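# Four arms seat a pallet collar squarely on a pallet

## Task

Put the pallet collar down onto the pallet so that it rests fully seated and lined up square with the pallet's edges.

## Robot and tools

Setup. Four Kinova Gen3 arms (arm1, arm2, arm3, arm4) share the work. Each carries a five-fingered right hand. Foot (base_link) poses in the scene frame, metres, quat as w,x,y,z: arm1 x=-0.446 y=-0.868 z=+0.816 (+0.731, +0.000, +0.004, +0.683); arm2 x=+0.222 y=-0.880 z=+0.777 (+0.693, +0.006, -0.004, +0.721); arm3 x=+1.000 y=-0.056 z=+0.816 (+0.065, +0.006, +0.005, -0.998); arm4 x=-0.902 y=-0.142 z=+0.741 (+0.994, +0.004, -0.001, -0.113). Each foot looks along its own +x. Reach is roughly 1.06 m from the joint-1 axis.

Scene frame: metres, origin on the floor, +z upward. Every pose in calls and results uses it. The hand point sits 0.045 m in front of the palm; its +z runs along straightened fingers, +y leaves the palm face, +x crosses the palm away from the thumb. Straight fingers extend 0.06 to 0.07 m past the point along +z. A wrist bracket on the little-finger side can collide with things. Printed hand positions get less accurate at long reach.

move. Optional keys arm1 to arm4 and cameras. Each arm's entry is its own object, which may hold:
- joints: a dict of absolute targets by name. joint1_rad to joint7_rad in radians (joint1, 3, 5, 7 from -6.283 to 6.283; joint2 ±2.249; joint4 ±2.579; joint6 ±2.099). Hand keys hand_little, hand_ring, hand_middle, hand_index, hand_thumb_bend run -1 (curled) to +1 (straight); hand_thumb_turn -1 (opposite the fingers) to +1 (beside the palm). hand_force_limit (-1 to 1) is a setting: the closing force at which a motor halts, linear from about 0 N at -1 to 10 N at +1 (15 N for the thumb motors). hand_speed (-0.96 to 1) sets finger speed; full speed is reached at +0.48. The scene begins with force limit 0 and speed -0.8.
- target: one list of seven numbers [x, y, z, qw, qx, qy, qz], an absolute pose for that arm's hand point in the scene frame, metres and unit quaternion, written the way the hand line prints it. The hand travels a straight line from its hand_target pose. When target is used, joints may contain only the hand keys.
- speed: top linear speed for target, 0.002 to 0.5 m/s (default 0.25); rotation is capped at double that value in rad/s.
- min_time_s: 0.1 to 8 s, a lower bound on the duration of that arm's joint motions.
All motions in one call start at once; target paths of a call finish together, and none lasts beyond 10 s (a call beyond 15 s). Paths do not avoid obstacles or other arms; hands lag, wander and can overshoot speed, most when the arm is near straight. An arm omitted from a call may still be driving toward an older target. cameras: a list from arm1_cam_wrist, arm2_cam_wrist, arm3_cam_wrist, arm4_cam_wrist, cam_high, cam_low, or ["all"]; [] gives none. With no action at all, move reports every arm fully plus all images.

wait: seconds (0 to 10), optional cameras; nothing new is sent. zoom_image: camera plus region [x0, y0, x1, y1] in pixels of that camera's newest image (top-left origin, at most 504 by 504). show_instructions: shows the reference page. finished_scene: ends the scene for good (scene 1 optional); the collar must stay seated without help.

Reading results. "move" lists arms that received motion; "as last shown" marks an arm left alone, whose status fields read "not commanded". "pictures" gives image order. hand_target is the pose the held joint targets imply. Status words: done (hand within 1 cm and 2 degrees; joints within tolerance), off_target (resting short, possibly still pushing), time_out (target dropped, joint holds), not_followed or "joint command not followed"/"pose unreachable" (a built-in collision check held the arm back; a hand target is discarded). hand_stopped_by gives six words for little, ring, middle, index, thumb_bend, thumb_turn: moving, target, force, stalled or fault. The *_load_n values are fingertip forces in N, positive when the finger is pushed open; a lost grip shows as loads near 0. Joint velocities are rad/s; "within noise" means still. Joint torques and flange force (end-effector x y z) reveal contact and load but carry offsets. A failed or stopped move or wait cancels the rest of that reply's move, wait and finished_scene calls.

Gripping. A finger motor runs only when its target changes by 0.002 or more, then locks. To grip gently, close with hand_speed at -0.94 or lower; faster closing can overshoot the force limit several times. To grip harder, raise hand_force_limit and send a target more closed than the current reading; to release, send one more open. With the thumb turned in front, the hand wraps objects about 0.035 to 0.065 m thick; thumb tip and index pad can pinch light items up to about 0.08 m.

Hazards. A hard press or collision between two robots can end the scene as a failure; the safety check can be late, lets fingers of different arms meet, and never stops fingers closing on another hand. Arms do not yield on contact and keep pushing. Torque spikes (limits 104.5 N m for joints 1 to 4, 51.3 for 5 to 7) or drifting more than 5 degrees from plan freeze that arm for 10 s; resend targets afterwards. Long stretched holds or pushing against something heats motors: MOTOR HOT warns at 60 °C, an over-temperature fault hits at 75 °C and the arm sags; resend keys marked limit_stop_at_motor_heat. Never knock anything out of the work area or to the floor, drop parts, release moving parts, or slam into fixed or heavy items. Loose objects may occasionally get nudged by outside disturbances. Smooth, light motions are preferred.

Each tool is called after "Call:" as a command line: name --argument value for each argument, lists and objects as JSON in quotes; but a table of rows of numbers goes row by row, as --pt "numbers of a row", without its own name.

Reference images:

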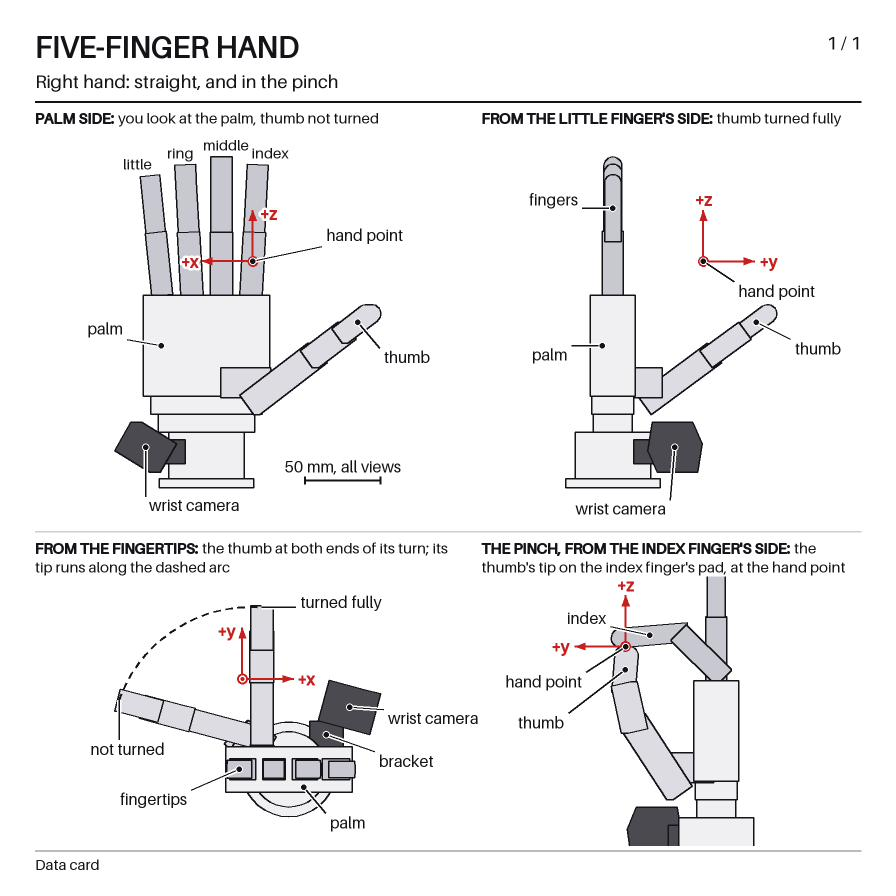

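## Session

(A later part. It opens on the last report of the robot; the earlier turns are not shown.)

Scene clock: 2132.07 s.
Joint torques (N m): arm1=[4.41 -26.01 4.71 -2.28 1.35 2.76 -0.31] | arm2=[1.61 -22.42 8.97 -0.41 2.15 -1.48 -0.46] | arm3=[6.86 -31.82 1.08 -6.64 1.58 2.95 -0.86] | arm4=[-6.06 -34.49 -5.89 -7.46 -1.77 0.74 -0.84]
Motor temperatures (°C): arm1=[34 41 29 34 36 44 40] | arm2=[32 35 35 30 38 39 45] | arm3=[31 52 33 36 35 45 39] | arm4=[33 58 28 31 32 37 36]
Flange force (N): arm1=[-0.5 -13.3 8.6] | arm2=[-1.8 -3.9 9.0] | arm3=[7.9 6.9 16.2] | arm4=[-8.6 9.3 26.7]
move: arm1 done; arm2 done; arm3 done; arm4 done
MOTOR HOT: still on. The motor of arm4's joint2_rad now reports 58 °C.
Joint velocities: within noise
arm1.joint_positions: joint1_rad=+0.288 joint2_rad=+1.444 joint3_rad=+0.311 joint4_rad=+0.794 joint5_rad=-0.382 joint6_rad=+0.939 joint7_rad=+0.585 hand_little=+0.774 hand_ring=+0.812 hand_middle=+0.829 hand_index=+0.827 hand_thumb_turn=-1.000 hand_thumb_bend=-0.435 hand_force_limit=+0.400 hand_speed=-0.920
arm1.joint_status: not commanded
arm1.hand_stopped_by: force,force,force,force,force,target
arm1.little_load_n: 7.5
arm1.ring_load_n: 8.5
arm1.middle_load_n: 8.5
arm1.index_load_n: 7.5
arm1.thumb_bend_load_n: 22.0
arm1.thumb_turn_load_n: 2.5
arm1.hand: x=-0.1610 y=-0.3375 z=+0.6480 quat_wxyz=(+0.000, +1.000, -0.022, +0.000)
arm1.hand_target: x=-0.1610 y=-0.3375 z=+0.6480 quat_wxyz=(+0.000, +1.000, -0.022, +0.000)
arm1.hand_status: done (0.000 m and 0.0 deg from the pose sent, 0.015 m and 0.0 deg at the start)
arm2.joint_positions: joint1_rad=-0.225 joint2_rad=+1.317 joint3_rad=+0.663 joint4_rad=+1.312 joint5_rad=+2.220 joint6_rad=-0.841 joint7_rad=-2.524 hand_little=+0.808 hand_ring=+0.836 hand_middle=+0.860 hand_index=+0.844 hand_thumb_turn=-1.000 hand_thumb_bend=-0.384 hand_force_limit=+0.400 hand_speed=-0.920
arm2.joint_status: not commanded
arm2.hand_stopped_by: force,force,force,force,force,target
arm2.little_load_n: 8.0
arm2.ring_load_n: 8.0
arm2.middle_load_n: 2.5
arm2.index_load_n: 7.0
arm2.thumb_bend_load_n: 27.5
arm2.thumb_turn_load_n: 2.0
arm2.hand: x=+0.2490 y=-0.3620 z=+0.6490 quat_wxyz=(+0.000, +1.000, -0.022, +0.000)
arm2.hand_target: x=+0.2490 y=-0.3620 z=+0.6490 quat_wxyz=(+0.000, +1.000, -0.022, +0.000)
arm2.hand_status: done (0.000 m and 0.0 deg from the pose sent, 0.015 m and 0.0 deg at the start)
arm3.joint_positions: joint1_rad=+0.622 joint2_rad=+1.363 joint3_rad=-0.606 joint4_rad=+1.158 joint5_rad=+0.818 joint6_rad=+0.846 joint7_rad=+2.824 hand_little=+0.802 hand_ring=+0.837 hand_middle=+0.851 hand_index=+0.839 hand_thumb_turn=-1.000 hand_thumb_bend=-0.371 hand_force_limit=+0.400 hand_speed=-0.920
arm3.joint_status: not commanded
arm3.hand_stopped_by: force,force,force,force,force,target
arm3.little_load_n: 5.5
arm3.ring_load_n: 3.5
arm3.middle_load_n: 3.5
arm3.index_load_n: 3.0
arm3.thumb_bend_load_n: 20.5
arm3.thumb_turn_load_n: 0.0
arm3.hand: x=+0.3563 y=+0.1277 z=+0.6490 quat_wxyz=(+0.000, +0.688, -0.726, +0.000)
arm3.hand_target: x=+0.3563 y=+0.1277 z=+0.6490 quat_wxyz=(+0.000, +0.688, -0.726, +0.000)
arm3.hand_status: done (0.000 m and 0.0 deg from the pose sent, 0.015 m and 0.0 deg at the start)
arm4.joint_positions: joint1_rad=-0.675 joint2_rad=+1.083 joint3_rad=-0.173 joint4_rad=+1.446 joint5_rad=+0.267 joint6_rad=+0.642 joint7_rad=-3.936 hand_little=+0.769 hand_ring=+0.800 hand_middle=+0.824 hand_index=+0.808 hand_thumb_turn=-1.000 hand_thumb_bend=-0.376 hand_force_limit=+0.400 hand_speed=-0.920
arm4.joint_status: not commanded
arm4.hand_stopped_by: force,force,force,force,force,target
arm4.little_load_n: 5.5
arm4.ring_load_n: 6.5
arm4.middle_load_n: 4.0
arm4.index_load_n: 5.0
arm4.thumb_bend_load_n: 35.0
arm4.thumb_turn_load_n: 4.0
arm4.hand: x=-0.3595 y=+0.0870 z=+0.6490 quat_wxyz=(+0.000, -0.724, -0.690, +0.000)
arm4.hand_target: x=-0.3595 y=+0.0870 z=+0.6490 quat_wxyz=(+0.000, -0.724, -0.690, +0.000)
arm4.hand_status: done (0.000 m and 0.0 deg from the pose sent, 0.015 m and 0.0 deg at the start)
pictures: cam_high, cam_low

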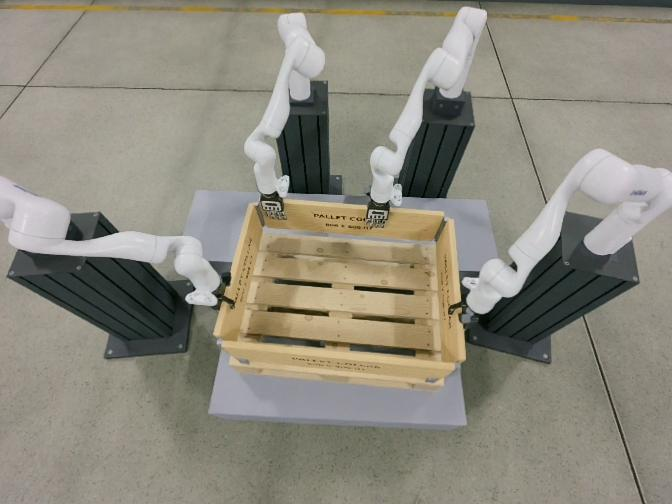

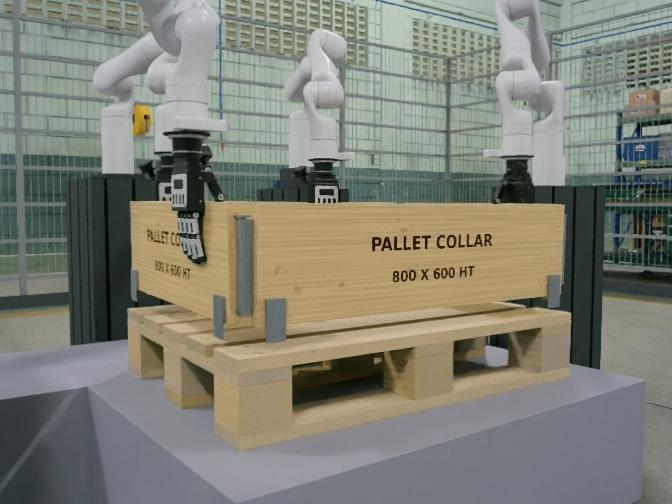

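Call:
move --arm1 '{"target": [-0.161, -0.3375, 0.633, 0, -0.99976, 0.0218, 0], "speed": 0.02}' --arm2 '{"target": [0.249, -0.362, 0.634, 0, -0.99976, 0.0218, 0], "speed": 0.02}' --arm3 '{"target": [0.3563, 0.1277, 0.634, 0, -0.6877, 0.7260, 0], "speed": 0.02}' --arm4 '{"target": [-0.3595, 0.0870, 0.634, 0, 0.7242, 0.6896, 0], "speed": 0.02}' --cameras '["cam_low", "cam_high", "arm1_cam_wrist", "arm2_cam_wrist", "arm3_cam_wrist", "arm4_cam_wrist"]'

Call:
zoom_image --camera "cam_low" --region '[200, 300, 300, 380]'

Call:
zoom_image --camera "cam_low" --region '[500, 260, 600, 340]'

Call:
zoom_image --camera "cam_low" --region '[110, 260, 210, 340]'

Call:
zoom_image --camera "cam_high" --region '[400, 330, 500, 410]'

Call:
zoom_image --camera "cam_high" --region '[190, 310, 290, 390]'

Scene clock: 2164.70 s.
Joint torques (N m): arm1=[4.33 -26.04 4.62 -2.2 1.32 2.79 -0.29] | arm2=[1.75 -22.35 8.89 -0.26 2.11 -1.42 -0.4] | arm3=[6.94 -31.72 1.17 -6.41 1.56 3.03 -0.87] | arm4=[-6.25 -34.14 -6.08 -6.93 -1.8 0.86 -0.85]
Motor temperatures (°C): arm1=[34 41 29 34 36 44 40] | arm2=[32 36 35 30 38 39 45] | arm3=[31 51 33 35 35 45 39] | arm4=[33 55 28 31 32 37 36]
Flange force (N): arm1=[-0.3 -13.5 9.0] | arm2=[-2.2 -3.7 8.6] | arm3=[7.9 7.4 16.3] | arm4=[-8.9 9.4 26.2]
move: arm1 done; arm2 done; arm3 done; arm4 done
MOTOR HOT: cleared for the motors of arm4.
Joint velocities: within noise
arm1.joint_positions: joint1_rad=+0.291 joint2_rad=+1.474 joint3_rad=+0.309 joint4_rad=+0.772 joint5_rad=-0.384 joint6_rad=+0.930 joint7_rad=+0.582 hand_little=+0.774 hand_ring=+0.812 hand_middle=+0.829 hand_index=+0.827 hand_thumb_turn=-1.000 hand_thumb_bend=-0.435 hand_force_limit=+0.400 hand_speed=-0.920
arm1.joint_status: not commanded
arm1.hand_stopped_by: force,force,force,force,force,target
arm1.little_load_n: 7.5
arm1.ring_load_n: 8.5
arm1.middle_load_n: 8.5
arm1.index_load_n: 7.5
arm1.thumb_bend_load_n: 22.0
arm1.thumb_turn_load_n: 2.0
arm1.hand: x=-0.1610 y=-0.3375 z=+0.6330 quat_wxyz=(+0.000, +1.000, -0.022, +0.000)
arm1.hand_target: x=-0.1610 y=-0.3375 z=+0.6330 quat_wxyz=(+0.000, +1.000, -0.022, +0.000)
arm1.hand_status: done (0.000 m and 0.0 deg from the pose sent, 0.015 m and 0.0 deg at the start)
arm2.joint_positions: joint1_rad=-0.219 joint2_rad=+1.344 joint3_rad=+0.651 joint4_rad=+1.300 joint5_rad=+2.209 joint6_rad=-0.823 joint7_rad=-2.521 hand_little=+0.808 hand_ring=+0.836 hand_middle=+0.860 hand_index=+0.844 hand_thumb_turn=-1.000 hand_thumb_bend=-0.384 hand_force_limit=+0.400 hand_speed=-0.920
arm2.joint_status: not commanded
arm2.hand_stopped_by: force,force,force,force,force,target
arm2.little_load_n: 7.5
arm2.ring_load_n: 7.5
arm2.middle_load_n: 2.5
arm2.index_load_n: 6.5
arm2.thumb_bend_load_n: 27.5
arm2.thumb_turn_load_n: 2.5
arm2.hand: x=+0.2490 y=-0.3620 z=+0.6340 quat_wxyz=(+0.000, +1.000, -0.022, +0.000)
arm2.hand_target: x=+0.2490 y=-0.3620 z=+0.6340 quat_wxyz=(+0.000, +1.000, -0.022, +0.000)
arm2.hand_status: done (0.000 m and 0.0 deg from the pose sent, 0.015 m and 0.0 deg at the start)
arm3.joint_positions: joint1_rad=+0.617 joint2_rad=+1.391 joint3_rad=-0.599 joint4_rad=+1.141 joint5_rad=+0.826 joint6_rad=+0.832 joint7_rad=+2.824 hand_little=+0.802 hand_ring=+0.837 hand_middle=+0.851 hand_index=+0.839 hand_thumb_turn=-1.000 hand_thumb_bend=-0.371 hand_force_limit=+0.400 hand_speed=-0.920
arm3.joint_status: not commanded
arm3.hand_stopped_by: force,force,force,force,force,target
arm3.little_load_n: 5.5
arm3.ring_load_n: 3.0
arm3.middle_load_n: 3.0
arm3.index_load_n: 2.5
arm3.thumb_bend_load_n: 21.0
arm3.thumb_turn_load_n: 0.0
arm3.hand: x=+0.3563 y=+0.1277 z=+0.6340 quat_wxyz=(+0.000, +0.688, -0.726, +0.000)
arm3.hand_target: x=+0.3563 y=+0.1277 z=+0.6340 quat_wxyz=(+0.000, +0.688, -0.726, +0.000)
arm3.hand_status: done (0.000 m and 0.0 deg from the pose sent, 0.015 m and 0.0 deg at the start)
arm4.joint_positions: joint1_rad=-0.678 joint2_rad=+1.112 joint3_rad=-0.167 joint4_rad=+1.439 joint5_rad=+0.271 joint6_rad=+0.620 joint7_rad=-3.939 hand_little=+0.769 hand_ring=+0.800 hand_middle=+0.824 hand_index=+0.808 hand_thumb_turn=-1.000 hand_thumb_bend=-0.376 hand_force_limit=+0.400 hand_speed=-0.920
arm4.joint_status: not commanded
arm4.hand_stopped_by: force,force,force,force,force,target
arm4.little_load_n: 5.0
arm4.ring_load_n: 6.5
arm4.middle_load_n: 4.0
arm4.index_load_n: 4.5
arm4.thumb_bend_load_n: 35.0
arm4.thumb_turn_load_n: 4.0
arm4.hand: x=-0.3595 y=+0.0870 z=+0.6340 quat_wxyz=(+0.000, -0.724, -0.690, +0.000)
arm4.hand_target: x=-0.3595 y=+0.0870 z=+0.6340 quat_wxyz=(+0.000, -0.724, -0.690, +0.000)
arm4.hand_status: done (0.000 m and 0.0 deg from the pose sent, 0.015 m and 0.0 deg at the start)
pictures: arm1_cam_wrist, arm2_cam_wrist, arm3_cam_wrist, arm4_cam_wrist, cam_high, cam_low
arm1_cam_wrist: T_world_to_cam=[[0.22484, -0.97439, 0.00246, -0.29995], [-0.82923, -0.19001, 0.52562, -0.53363], [-0.51169, -0.12022, -0.85072, 0.53052]] pos_world=[-0.1036, -0.32989, 0.73255]
arm2_cam_wrist: T_world_to_cam=[[0.2573, -0.96622, -0.01495, -0.40382], [-0.81959, -0.2264, 0.52633, -0.20997], [-0.51194, -0.12317, -0.85015, 0.73682]] pos_world=[0.30902, -0.34697, 0.73088]
arm3_cam_wrist: T_world_to_cam=[[-0.98187, -0.18916, -0.01236, 0.38342], [-0.16734, 0.83431, 0.52528, -0.38325], [-0.08905, 0.51782, -0.85084, 0.61608]] pos_world=[0.36719, 0.07326, 0.73023]
arm4_cam_wrist: T_world_to_cam=[[0.98618, 0.16387, -0.0245, 0.36085], [0.1529, -0.84308, 0.51559, -0.19463], [0.06383, -0.51221, -0.85649, 0.72831]] pos_world=[-0.37259, 0.14983, 0.73298]

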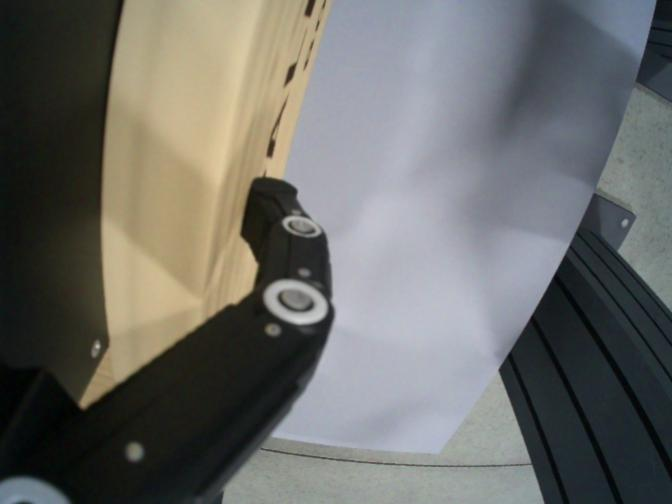

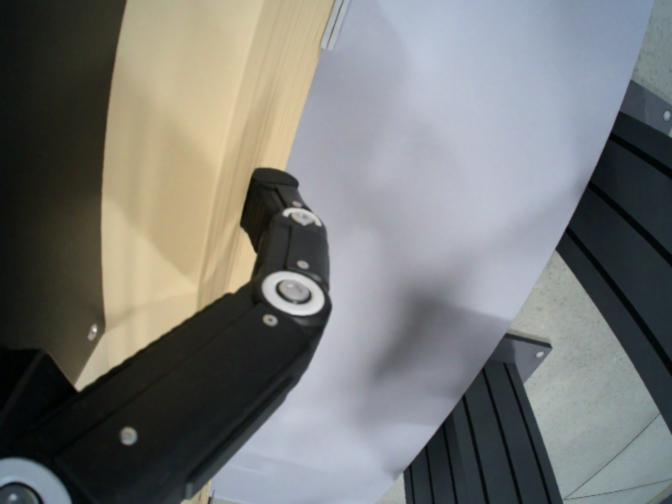

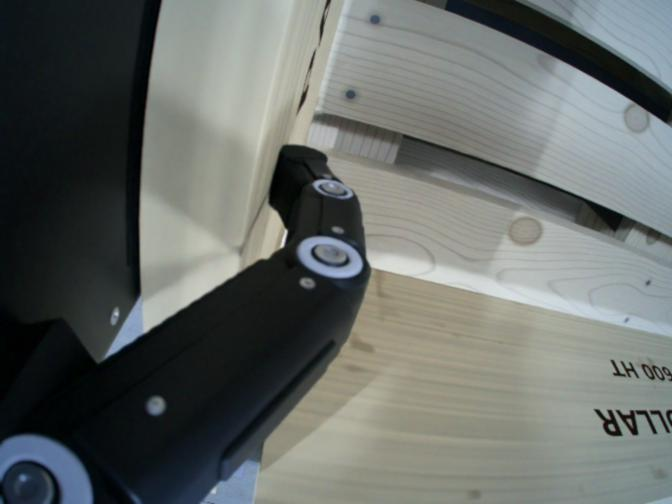

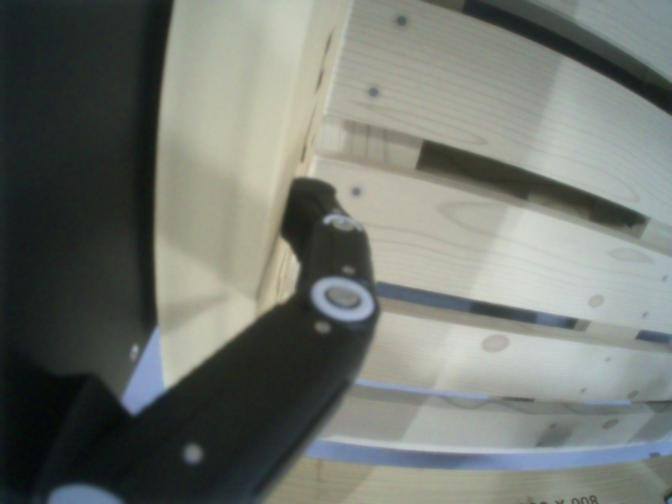

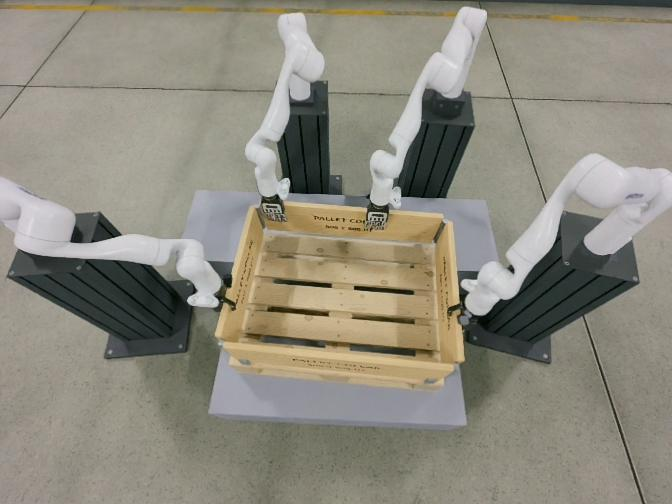

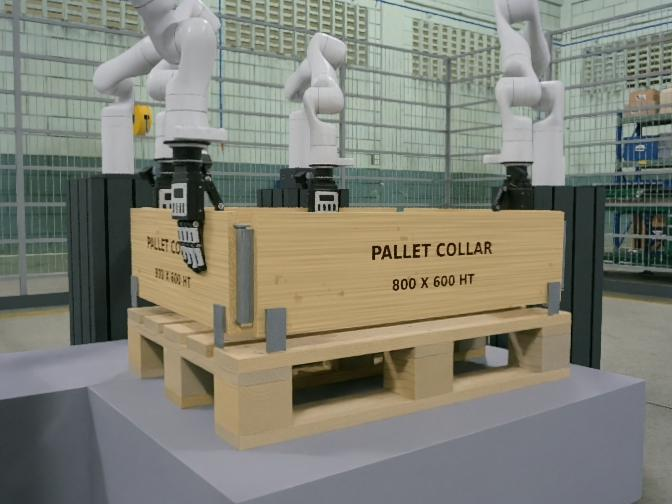

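Scaled by 5.040.

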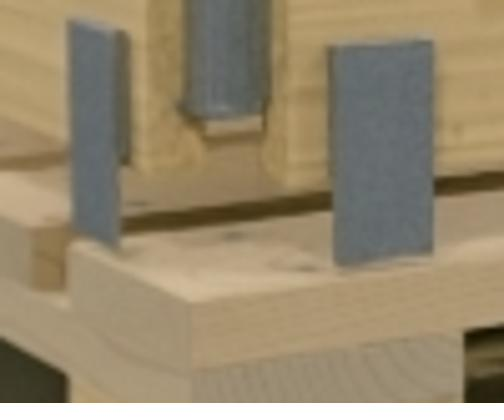

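Scaled by 5.040.

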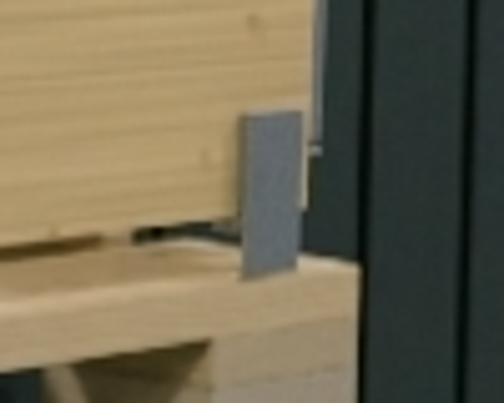

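Scaled by 5.040.

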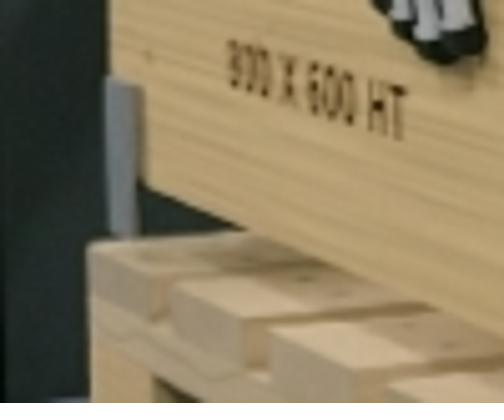

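Scaled by 5.040.

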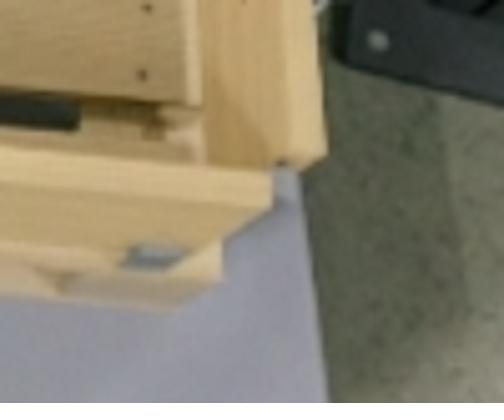

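Scaled by 5.040.

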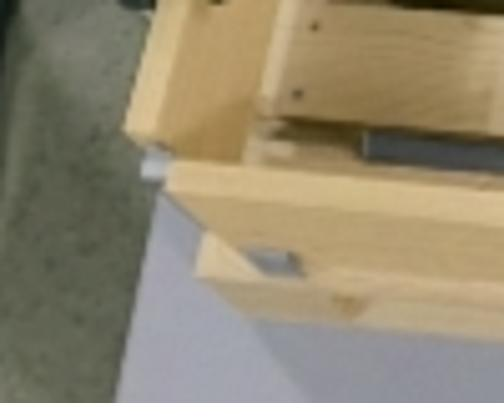

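Call:
zoom_image --camera "cam_high" --region '[220, 345, 260, 377]'

Call:
zoom_image --camera "cam_high" --region '[412, 362, 452, 394]'

Call:
zoom_image --camera "cam_low" --region '[120, 290, 160, 322]'

Call:
zoom_image --camera "cam_low" --region '[205, 325, 245, 357]'

Scaled by 12.600.

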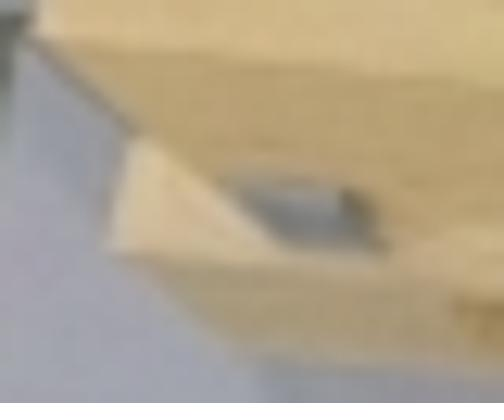

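Scaled by 12.600.

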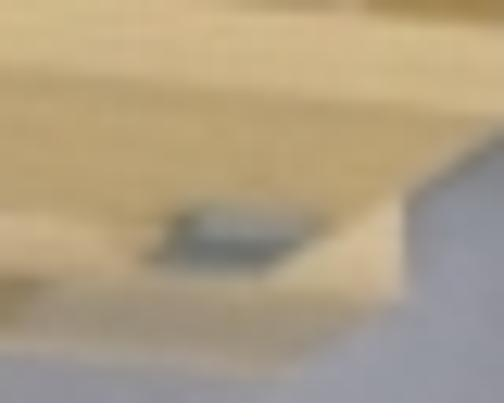

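Scaled by 12.600.

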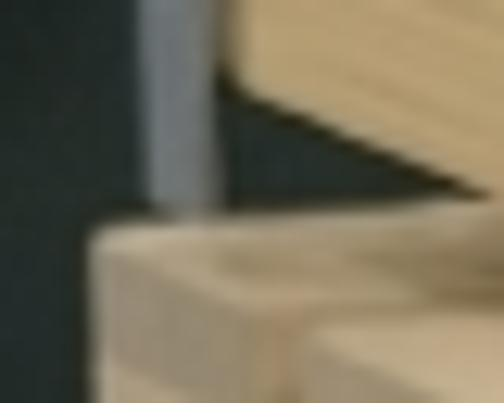

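Scaled by 12.600.

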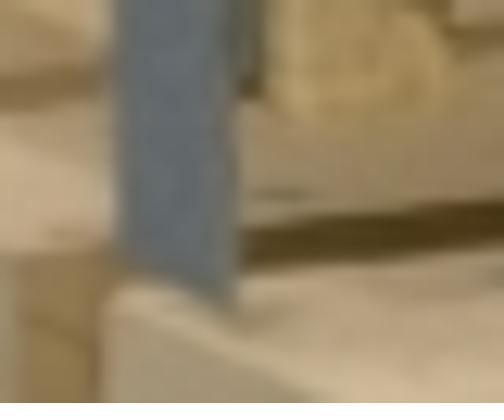

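Call:
move --arm1 '{"target": [-0.161, -0.3375, 0.624, 0, -0.99976, 0.0218, 0], "speed": 0.02}' --arm2 '{"target": [0.249, -0.362, 0.625, 0, -0.99976, 0.0218, 0], "speed": 0.02}' --arm3 '{"target": [0.3563, 0.1277, 0.625, 0, -0.6877, 0.7260, 0], "speed": 0.02}' --arm4 '{"target": [-0.3595, 0.0870, 0.625, 0, 0.7242, 0.6896, 0], "speed": 0.02}' --cameras '["cam_low", "cam_high"]'

Call:
zoom_image --camera "cam_low" --region '[200, 325, 300, 385]'

Call:
zoom_image --camera "cam_low" --region '[530, 280, 590, 328]'

Call:
zoom_image --camera "cam_low" --region '[120, 290, 160, 322]'

Call:
zoom_image --camera "cam_high" --region '[220, 345, 260, 377]'

Call:
zoom_image --camera "cam_high" --region '[412, 362, 452, 394]'

Scene clock: 2309.93 s.
Joint torques (N m): arm1=[3.68 -32.83 4.63 -4.42 0.87 3.3 -0.42] | arm2=[3.12 -25.12 10.43 -1.74 1.71 -0.79 -0.72] | arm3=[8.36 -13.45 7.71 -8.58 3.93 -1.48 -1.06] | arm4=[-8.88 -15.82 -8.09 -8.82 -1.82 -4.87 -0.47]
Motor temperatures (°C): arm1=[34 41 29 34 35 44 40] | arm2=[32 35 35 30 38 39 45] | arm3=[31 47 33 35 35 45 39] | arm4=[33 50 28 31 32 36 36]
Flange force (N): arm1=[0.7 -12.9 19.9] | arm2=[-4.3 0.7 11.8] | arm3=[13.6 -8.4 -29.1] | arm4=[-21.9 -3.6 -19.1]
move: arm1 done; arm2 done; arm3 done; arm4 done
Joint velocities: within noise
arm1.joint_positions: joint1_rad=+0.293 joint2_rad=+1.493 joint3_rad=+0.309 joint4_rad=+0.757 joint5_rad=-0.385 joint6_rad=+0.926 joint7_rad=+0.579 hand_little=+0.774 hand_ring=+0.812 hand_middle=+0.829 hand_index=+0.827 hand_thumb_turn=-1.000 hand_thumb_bend=-0.435 hand_force_limit=+0.400 hand_speed=-0.920
arm1.joint_status: not commanded
arm1.hand_stopped_by: force,force,force,force,force,target
arm1.little_load_n: 8.5
arm1.ring_load_n: 9.5
arm1.middle_load_n: 9.5
arm1.index_load_n: 8.5
arm1.thumb_bend_load_n: 22.0
arm1.thumb_turn_load_n: 2.5
arm1.hand: x=-0.1610 y=-0.3375 z=+0.6240 quat_wxyz=(+0.000, +1.000, -0.022, +0.000)
arm1.hand_target: x=-0.1610 y=-0.3375 z=+0.6240 quat_wxyz=(+0.000, +1.000, -0.022, +0.000)
arm1.hand_status: done (0.000 m and 0.0 deg from the pose sent, 0.009 m and 0.0 deg at the start)
arm2.joint_positions: joint1_rad=-0.216 joint2_rad=+1.360 joint3_rad=+0.645 joint4_rad=+1.292 joint5_rad=+2.203 joint6_rad=-0.813 joint7_rad=-2.519 hand_little=+0.808 hand_ring=+0.836 hand_middle=+0.860 hand_index=+0.844 hand_thumb_turn=-1.000 hand_thumb_bend=-0.384 hand_force_limit=+0.400 hand_speed=-0.920
arm2.joint_status: not commanded
arm2.hand_stopped_by: force,force,force,force,force,target
arm2.little_load_n: 9.5
arm2.ring_load_n: 9.5
arm2.middle_load_n: 5.0
arm2.index_load_n: 8.5
arm2.thumb_bend_load_n: 28.0
arm2.thumb_turn_load_n: 2.5
arm2.hand: x=+0.2490 y=-0.3620 z=+0.6250 quat_wxyz=(+0.000, +1.000, -0.022, +0.000)
arm2.hand_target: x=+0.2490 y=-0.3620 z=+0.6250 quat_wxyz=(+0.000, +1.000, -0.022, +0.000)
arm2.hand_status: done (0.000 m and 0.0 deg from the pose sent, 0.009 m and 0.0 deg at the start)
arm3.joint_positions: joint1_rad=+0.613 joint2_rad=+1.408 joint3_rad=-0.595 joint4_rad=+1.130 joint5_rad=+0.831 joint6_rad=+0.824 joint7_rad=+2.825 hand_little=+0.802 hand_ring=+0.837 hand_middle=+0.851 hand_index=+0.839 hand_thumb_turn=-1.000 hand_thumb_bend=-0.371 hand_force_limit=+0.400 hand_speed=-0.920
arm3.joint_status: not commanded
arm3.hand_stopped_by: force,force,force,force,force,target
arm3.little_load_n: 8.0
arm3.ring_load_n: 6.0
arm3.middle_load_n: 7.0
arm3.index_load_n: 6.0
arm3.thumb_bend_load_n: 18.5
arm3.thumb_turn_load_n: 0.0
arm3.hand: x=+0.3563 y=+0.1277 z=+0.6250 quat_wxyz=(+0.000, +0.688, -0.726, +0.000)
arm3.hand_target: x=+0.3563 y=+0.1277 z=+0.6250 quat_wxyz=(+0.000, +0.688, -0.726, +0.000)
arm3.hand_status: done (0.000 m and 0.0 deg from the pose sent, 0.009 m and 0.0 deg at the start)
arm4.joint_positions: joint1_rad=-0.680 joint2_rad=+1.130 joint3_rad=-0.164 joint4_rad=+1.434 joint5_rad=+0.274 joint6_rad=+0.607 joint7_rad=-3.941 hand_little=+0.769 hand_ring=+0.800 hand_middle=+0.824 hand_index=+0.808 hand_thumb_turn=-1.000 hand_thumb_bend=-0.376 hand_force_limit=+0.400 hand_speed=-0.920
arm4.joint_status: not commanded
arm4.hand_stopped_by: force,force,force,force,force,target
arm4.little_load_n: 6.0
arm4.ring_load_n: 7.5
arm4.middle_load_n: 5.0
arm4.index_load_n: 6.5
arm4.thumb_bend_load_n: 32.5
arm4.thumb_turn_load_n: 8.0
arm4.hand: x=-0.3595 y=+0.0870 z=+0.6250 quat_wxyz=(+0.000, -0.724, -0.690, +0.000)
arm4.hand_target: x=-0.3595 y=+0.0870 z=+0.6250 quat_wxyz=(+0.000, -0.724, -0.690, +0.000)
arm4.hand_status: done (0.000 m and 0.0 deg from the pose sent, 0.009 m and 0.0 deg at the start)
pictures: cam_high, cam_low

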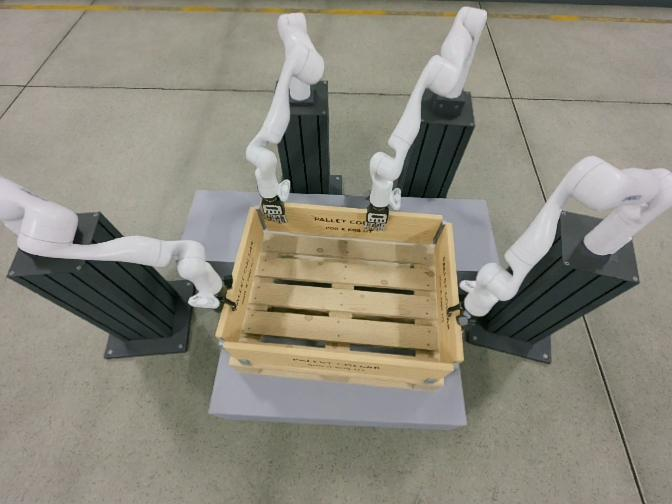

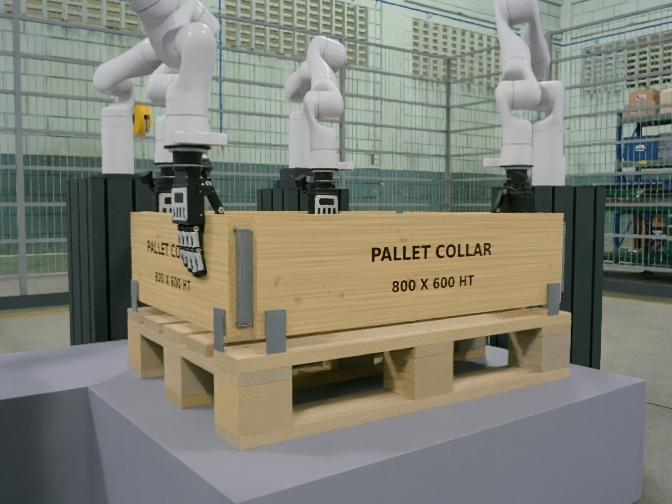

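Scaled by 5.040.

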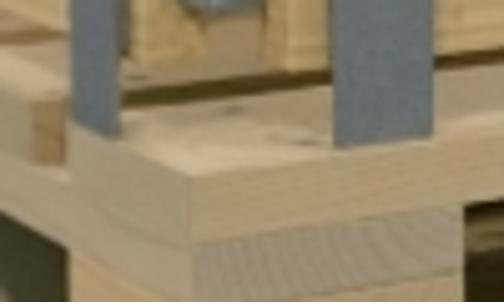

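Scaled by 8.400.

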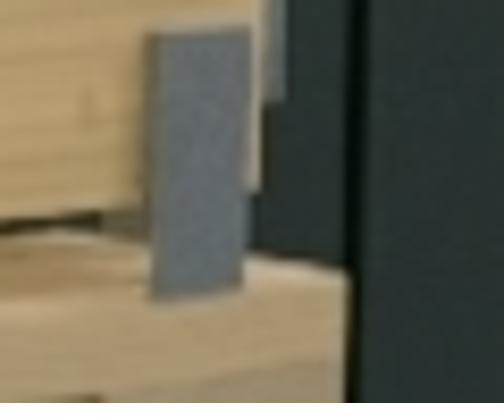

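Scaled by 12.600.

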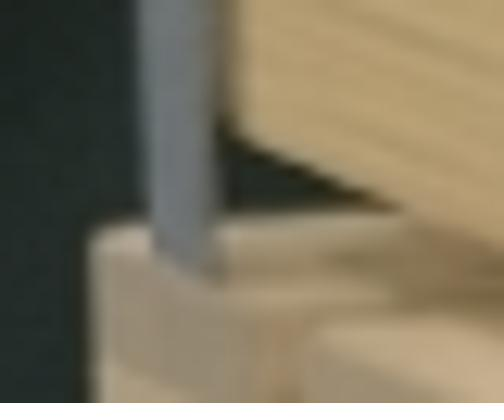

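Scaled by 12.600.

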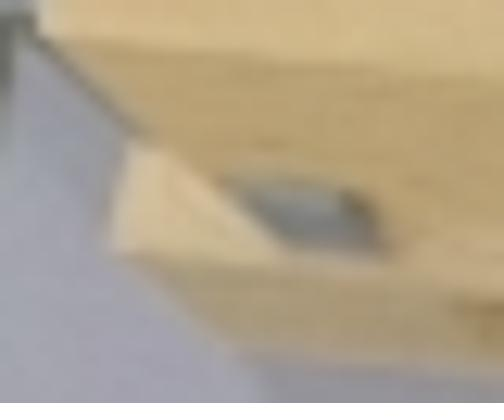

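Scaled by 12.600.

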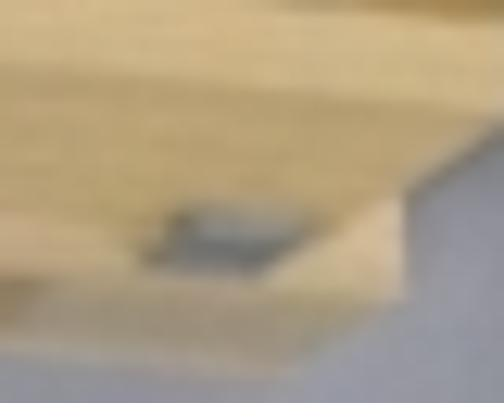

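Call:
zoom_image --camera "cam_low" --region '[205, 200, 305, 275]'

Call:
zoom_image --camera "cam_low" --region '[205, 290, 305, 365]'

Call:
zoom_image --camera "cam_high" --region '[205, 325, 255, 365]'

Call:
zoom_image --camera "cam_high" --region '[425, 340, 475, 380]'

Scaled by 5.040.

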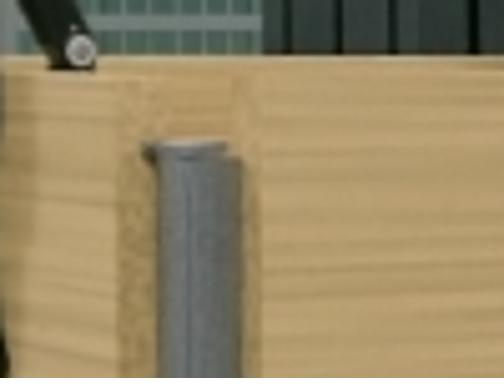

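Scaled by 5.040.

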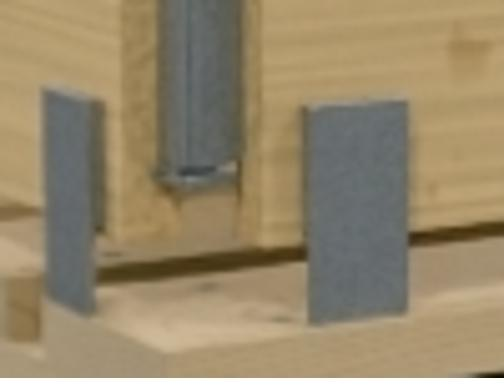

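Scaled by 10.080.

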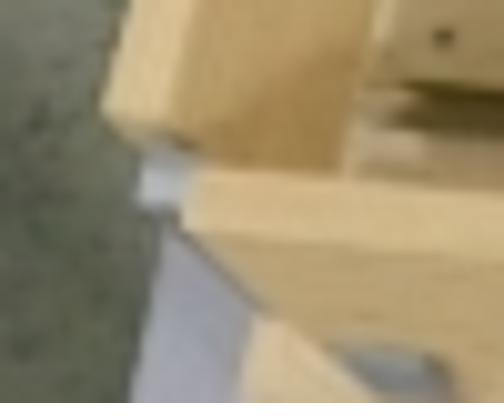

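Scaled by 10.080.

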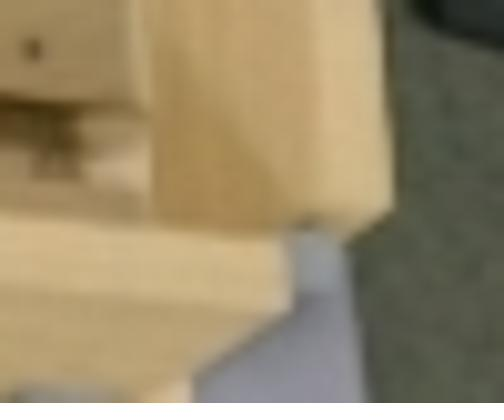

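Call:
move --arm1 '{"target": [-0.160, -0.3375, 0.631, 0, -0.99976, 0.0218, 0], "speed": 0.02}' --arm2 '{"target": [0.250, -0.362, 0.632, 0, -0.99976, 0.0218, 0], "speed": 0.02}' --arm3 '{"target": [0.3573, 0.1277, 0.632, 0, -0.6877, 0.7260, 0], "speed": 0.02}' --arm4 '{"target": [-0.3585, 0.0870, 0.632, 0, 0.7242, 0.6896, 0], "speed": 0.02}'

Call:
move --arm1 '{"target": [-0.160, -0.3285, 0.631, 0, -0.99976, 0.0218, 0], "speed": 0.02}' --arm2 '{"target": [0.250, -0.353, 0.632, 0, -0.99976, 0.0218, 0], "speed": 0.02}' --arm3 '{"target": [0.3573, 0.1367, 0.632, 0, -0.6877, 0.7260, 0], "speed": 0.02}' --arm4 '{"target": [-0.3585, 0.0960, 0.632, 0, 0.7242, 0.6896, 0], "speed": 0.02}' --cameras '["cam_low", "cam_high"]'

Call:
zoom_image --camera "cam_high" --region '[220, 345, 260, 377]'

Call:
zoom_image --camera "cam_high" --region '[412, 362, 452, 394]'

Call:
zoom_image --camera "cam_low" --region '[205, 290, 305, 365]'

Call:
zoom_image --camera "cam_low" --region '[120, 290, 160, 322]'

Scene clock: 2448.10 s.
Joint torques (N m): arm1=[3.71 -25.93 4.06 -2.44 0.99 2.62 -0.33] | arm2=[1.96 -22.63 9.34 -0.77 2.07 -0.93 -0.33] | arm3=[5.94 -31.9 0.12 -6.4 1.2 2.62 -0.8] | arm4=[-5.73 -34.53 -5.34 -7.08 -1.53 0.99 -0.85]
Motor temperatures (°C): arm1=[33 45 28 34 35 44 40] | arm2=[32 36 35 30 38 39 45] | arm3=[31 40 33 35 35 45 39] | arm4=[34 44 29 31 32 38 36]
Flange force (N): arm1=[0.5 -12.8 8.3] | arm2=[-2.7 -2.5 8.3] | arm3=[6.6 6.3 16.6] | arm4=[-8.2 8.7 26.8]
move: arm1 done; arm2 done; arm3 done; arm4 done
Joint velocities: within noise
arm1.joint_positions: joint1_rad=+0.293 joint2_rad=+1.479 joint3_rad=+0.309 joint4_rad=+0.765 joint5_rad=-0.384 joint6_rad=+0.931 joint7_rad=+0.582 hand_little=+0.774 hand_ring=+0.812 hand_middle=+0.829 hand_index=+0.827 hand_thumb_turn=-1.000 hand_thumb_bend=-0.435 hand_force_limit=+0.400 hand_speed=-0.920
arm1.joint_status: not commanded
arm1.hand_stopped_by: force,force,force,force,force,target
arm1.little_load_n: 7.5
arm1.ring_load_n: 8.5
arm1.middle_load_n: 8.5
arm1.index_load_n: 7.5
arm1.thumb_bend_load_n: 22.0
arm1.thumb_turn_load_n: 2.0
arm1.hand: x=-0.1600 y=-0.3375 z=+0.6310 quat_wxyz=(+0.000, +1.000, -0.022, +0.000)
arm1.hand_target: x=-0.1600 y=-0.3375 z=+0.6310 quat_wxyz=(+0.000, +1.000, -0.022, +0.000)
arm1.hand_status: done (0.000 m and 0.0 deg from the pose sent, 0.007 m and 0.0 deg at the start)
arm2.joint_positions: joint1_rad=-0.216 joint2_rad=+1.347 joint3_rad=+0.650 joint4_rad=+1.298 joint5_rad=+2.208 joint6_rad=-0.821 joint7_rad=-2.519 hand_little=+0.808 hand_ring=+0.836 hand_middle=+0.860 hand_index=+0.844 hand_thumb_turn=-1.000 hand_thumb_bend=-0.384 hand_force_limit=+0.400 hand_speed=-0.920
arm2.joint_status: not commanded
arm2.hand_stopped_by: force,force,force,force,force,target
arm2.little_load_n: 7.5
arm2.ring_load_n: 7.5
arm2.middle_load_n: 2.5
arm2.index_load_n: 6.0
arm2.thumb_bend_load_n: 27.5
arm2.thumb_turn_load_n: 2.0
arm2.hand: x=+0.2500 y=-0.3620 z=+0.6320 quat_wxyz=(+0.000, +1.000, -0.022, +0.000)
arm2.hand_target: x=+0.2500 y=-0.3620 z=+0.6320 quat_wxyz=(+0.000, +1.000, -0.022, +0.000)
arm2.hand_status: done (0.000 m and 0.0 deg from the pose sent, 0.007 m and 0.0 deg at the start)
arm3.joint_positions: joint1_rad=+0.617 joint2_rad=+1.393 joint3_rad=-0.597 joint4_rad=+1.144 joint5_rad=+0.828 joint6_rad=+0.827 joint7_rad=+2.822 hand_little=+0.802 hand_ring=+0.837 hand_middle=+0.851 hand_index=+0.839 hand_thumb_turn=-1.000 hand_thumb_bend=-0.371 hand_force_limit=+0.400 hand_speed=-0.920
arm3.joint_status: not commanded
arm3.hand_stopped_by: force,force,force,force,force,target
arm3.little_load_n: 5.5
arm3.ring_load_n: 3.5
arm3.middle_load_n: 3.5
arm3.index_load_n: 3.0
arm3.thumb_bend_load_n: 20.5
arm3.thumb_turn_load_n: 0.0
arm3.hand: x=+0.3573 y=+0.1277 z=+0.6320 quat_wxyz=(+0.000, +0.688, -0.726, +0.000)
arm3.hand_target: x=+0.3573 y=+0.1277 z=+0.6320 quat_wxyz=(+0.000, +0.688, -0.726, +0.000)
arm3.hand_status: done (0.000 m and 0.0 deg from the pose sent, 0.007 m and 0.0 deg at the start)
arm4.joint_positions: joint1_rad=-0.677 joint2_rad=+1.117 joint3_rad=-0.167 joint4_rad=+1.434 joint5_rad=+0.272 joint6_rad=+0.619 joint7_rad=-3.938 hand_little=+0.769 hand_ring=+0.800 hand_middle=+0.824 hand_index=+0.808 hand_thumb_turn=-1.000 hand_thumb_bend=-0.376 hand_force_limit=+0.400 hand_speed=-0.920
arm4.joint_status: not commanded
arm4.hand_stopped_by: force,force,force,force,force,target
arm4.little_load_n: 6.0
arm4.ring_load_n: 7.0
arm4.middle_load_n: 4.5
arm4.index_load_n: 5.5
arm4.thumb_bend_load_n: 35.0
arm4.thumb_turn_load_n: 5.0
arm4.hand: x=-0.3585 y=+0.0870 z=+0.6320 quat_wxyz=(+0.000, -0.724, -0.690, +0.000)
arm4.hand_target: x=-0.3585 y=+0.0870 z=+0.6320 quat_wxyz=(+0.000, -0.724, -0.690, +0.000)
arm4.hand_status: done (0.000 m and 0.0 deg from the pose sent, 0.007 m and 0.0 deg at the start)
pictures: none

Scene clock: 2449.07 s.
Joint torques (N m): arm1=[3.63 -27.02 4 -3.08 0.99 2.61 -0.33] | arm2=[1.95 -22.38 8.92 -0.48 2.08 -1.31 -0.36] | arm3=[6.4 -32.41 0.41 -6.68 1.39 2.69 -0.8] | arm4=[-5.87 -34.33 -5.39 -7.12 -1.58 0.99 -0.81]
Motor temperatures (°C): arm1=[33 45 28 34 35 44 40] | arm2=[32 36 35 30 38 39 45] | arm3=[31 40 33 35 35 45 39] | arm4=[34 44 29 31 32 38 36]
Flange force (N): arm1=[0.5 -12.6 9.4] | arm2=[-2.6 -3.4 7.6] | arm3=[7.2 6.7 17.2] | arm4=[-8.2 8.8 25.9]
move: arm1 done; arm2 done; arm3 done; arm4 done
Joint velocities: within noise
arm1.joint_positions: joint1_rad=+0.293 joint2_rad=+1.502 joint3_rad=+0.316 joint4_rad=+0.705 joint5_rad=-0.382 joint6_rad=+0.967 joint7_rad=+0.562 hand_little=+0.774 hand_ring=+0.812 hand_middle=+0.829 hand_index=+0.827 hand_thumb_turn=-1.000 hand_thumb_bend=-0.435 hand_force_limit=+0.400 hand_speed=-0.920
arm1.joint_status: not commanded
arm1.hand_stopped_by: force,force,force,force,force,target
arm1.little_load_n: 7.5
arm1.ring_load_n: 8.5
arm1.middle_load_n: 8.5
arm1.index_load_n: 7.5
arm1.thumb_bend_load_n: 22.0
arm1.thumb_turn_load_n: 2.5
arm1.hand: x=-0.1600 y=-0.3285 z=+0.6310 quat_wxyz=(+0.000, +1.000, -0.022, +0.000)
arm1.hand_target: x=-0.1600 y=-0.3285 z=+0.6310 quat_wxyz=(+0.000, +1.000, -0.022, +0.000)
arm1.hand_status: done (0.000 m and 0.0 deg from the pose sent, 0.009 m and 0.0 deg at the start)
arm2.joint_positions: joint1_rad=-0.212 joint2_rad=+1.361 joint3_rad=+0.659 joint4_rad=+1.256 joint5_rad=+2.216 joint6_rad=-0.845 joint7_rad=-2.543 hand_little=+0.808 hand_ring=+0.836 hand_middle=+0.860 hand_index=+0.844 hand_thumb_turn=-1.000 hand_thumb_bend=-0.384 hand_force_limit=+0.400 hand_speed=-0.920
arm2.joint_status: not commanded
arm2.hand_stopped_by: force,force,force,force,force,target
arm2.little_load_n: 7.0
arm2.ring_load_n: 7.5
arm2.middle_load_n: 2.0
arm2.index_load_n: 6.0
arm2.thumb_bend_load_n: 27.5
arm2.thumb_turn_load_n: 2.0
arm2.hand: x=+0.2500 y=-0.3530 z=+0.6320 quat_wxyz=(+0.000, +1.000, -0.022, +0.000)
arm2.hand_target: x=+0.2500 y=-0.3530 z=+0.6320 quat_wxyz=(+0.000, +1.000, -0.022, +0.000)
arm2.hand_status: done (0.000 m and 0.0 deg from the pose sent, 0.009 m and 0.0 deg at the start)
arm3.joint_positions: joint1_rad=+0.630 joint2_rad=+1.397 joint3_rad=-0.600 joint4_rad=+1.132 joint5_rad=+0.826 joint6_rad=+0.834 joint7_rad=+2.843 hand_little=+0.802 hand_ring=+0.837 hand_middle=+0.851 hand_index=+0.839 hand_thumb_turn=-1.000 hand_thumb_bend=-0.371 hand_force_limit=+0.400 hand_speed=-0.920
arm3.joint_status: not commanded
arm3.hand_stopped_by: force,force,force,force,force,target
arm3.little_load_n: 5.5
arm3.ring_load_n: 3.0
arm3.middle_load_n: 3.5
arm3.index_load_n: 3.0
arm3.thumb_bend_load_n: 20.5
arm3.thumb_turn_load_n: 0.0
arm3.hand: x=+0.3573 y=+0.1367 z=+0.6320 quat_wxyz=(+0.000, +0.688, -0.726, +0.000)
arm3.hand_target: x=+0.3573 y=+0.1367 z=+0.6320 quat_wxyz=(+0.000, +0.688, -0.726, +0.000)
arm3.hand_status: done (0.000 m and 0.0 deg from the pose sent, 0.009 m and 0.0 deg at the start)
arm4.joint_positions: joint1_rad=-0.692 joint2_rad=+1.123 joint3_rad=-0.167 joint4_rad=+1.416 joint5_rad=+0.268 joint6_rad=+0.632 joint7_rad=-3.947 hand_little=+0.769 hand_ring=+0.800 hand_middle=+0.824 hand_index=+0.808 hand_thumb_turn=-1.000 hand_thumb_bend=-0.376 hand_force_limit=+0.400 hand_speed=-0.920
arm4.joint_status: not commanded
arm4.hand_stopped_by: force,force,force,force,force,target
arm4.little_load_n: 6.0
arm4.ring_load_n: 7.0
arm4.middle_load_n: 4.5
arm4.index_load_n: 6.0
arm4.thumb_bend_load_n: 35.0
arm4.thumb_turn_load_n: 5.0
arm4.hand: x=-0.3585 y=+0.0960 z=+0.6320 quat_wxyz=(+0.000, -0.724, -0.690, +0.000)
arm4.hand_target: x=-0.3585 y=+0.0960 z=+0.6320 quat_wxyz=(+0.000, -0.724, -0.690, +0.000)
arm4.hand_status: done (0.000 m and 0.0 deg from the pose sent, 0.009 m and 0.0 deg at the start)
pictures: cam_high, cam_low

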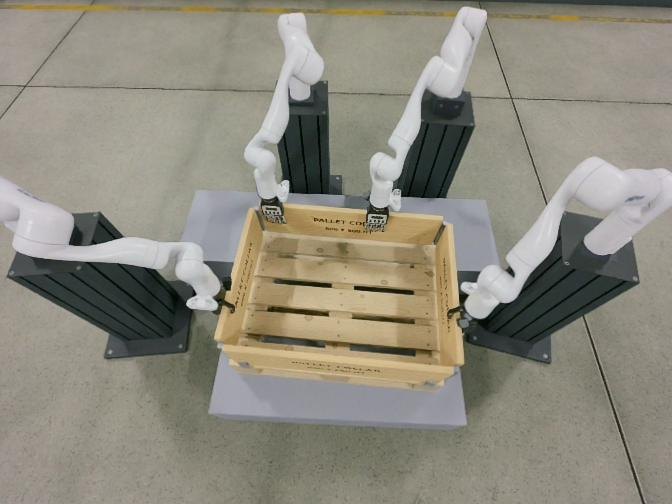

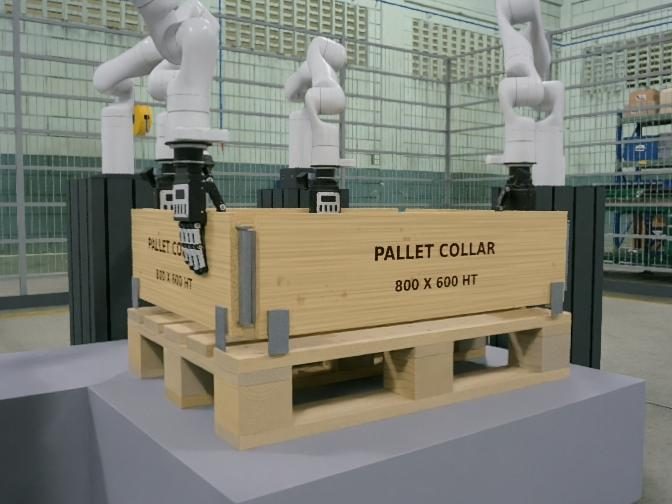

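Scaled by 12.600.

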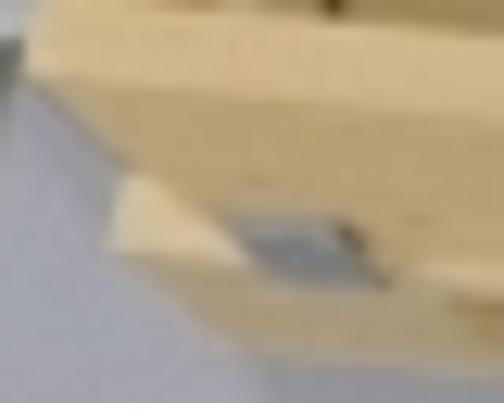

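Scaled by 12.600.

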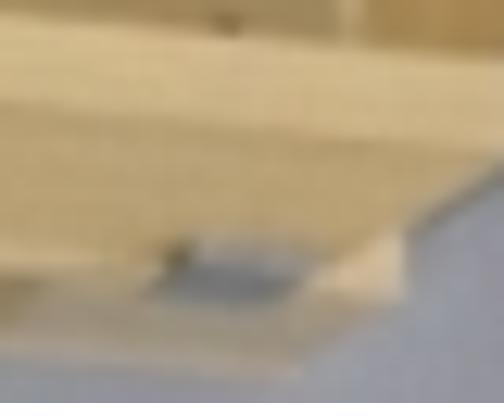

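Scaled by 5.040.

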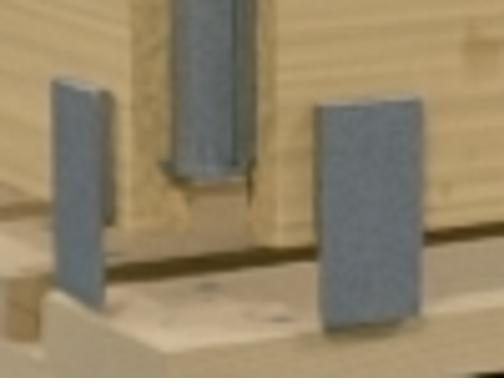

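Scaled by 12.600.

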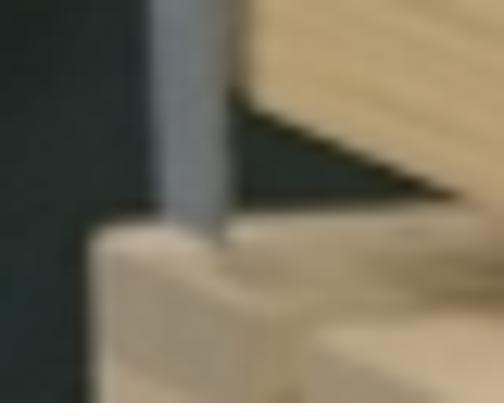

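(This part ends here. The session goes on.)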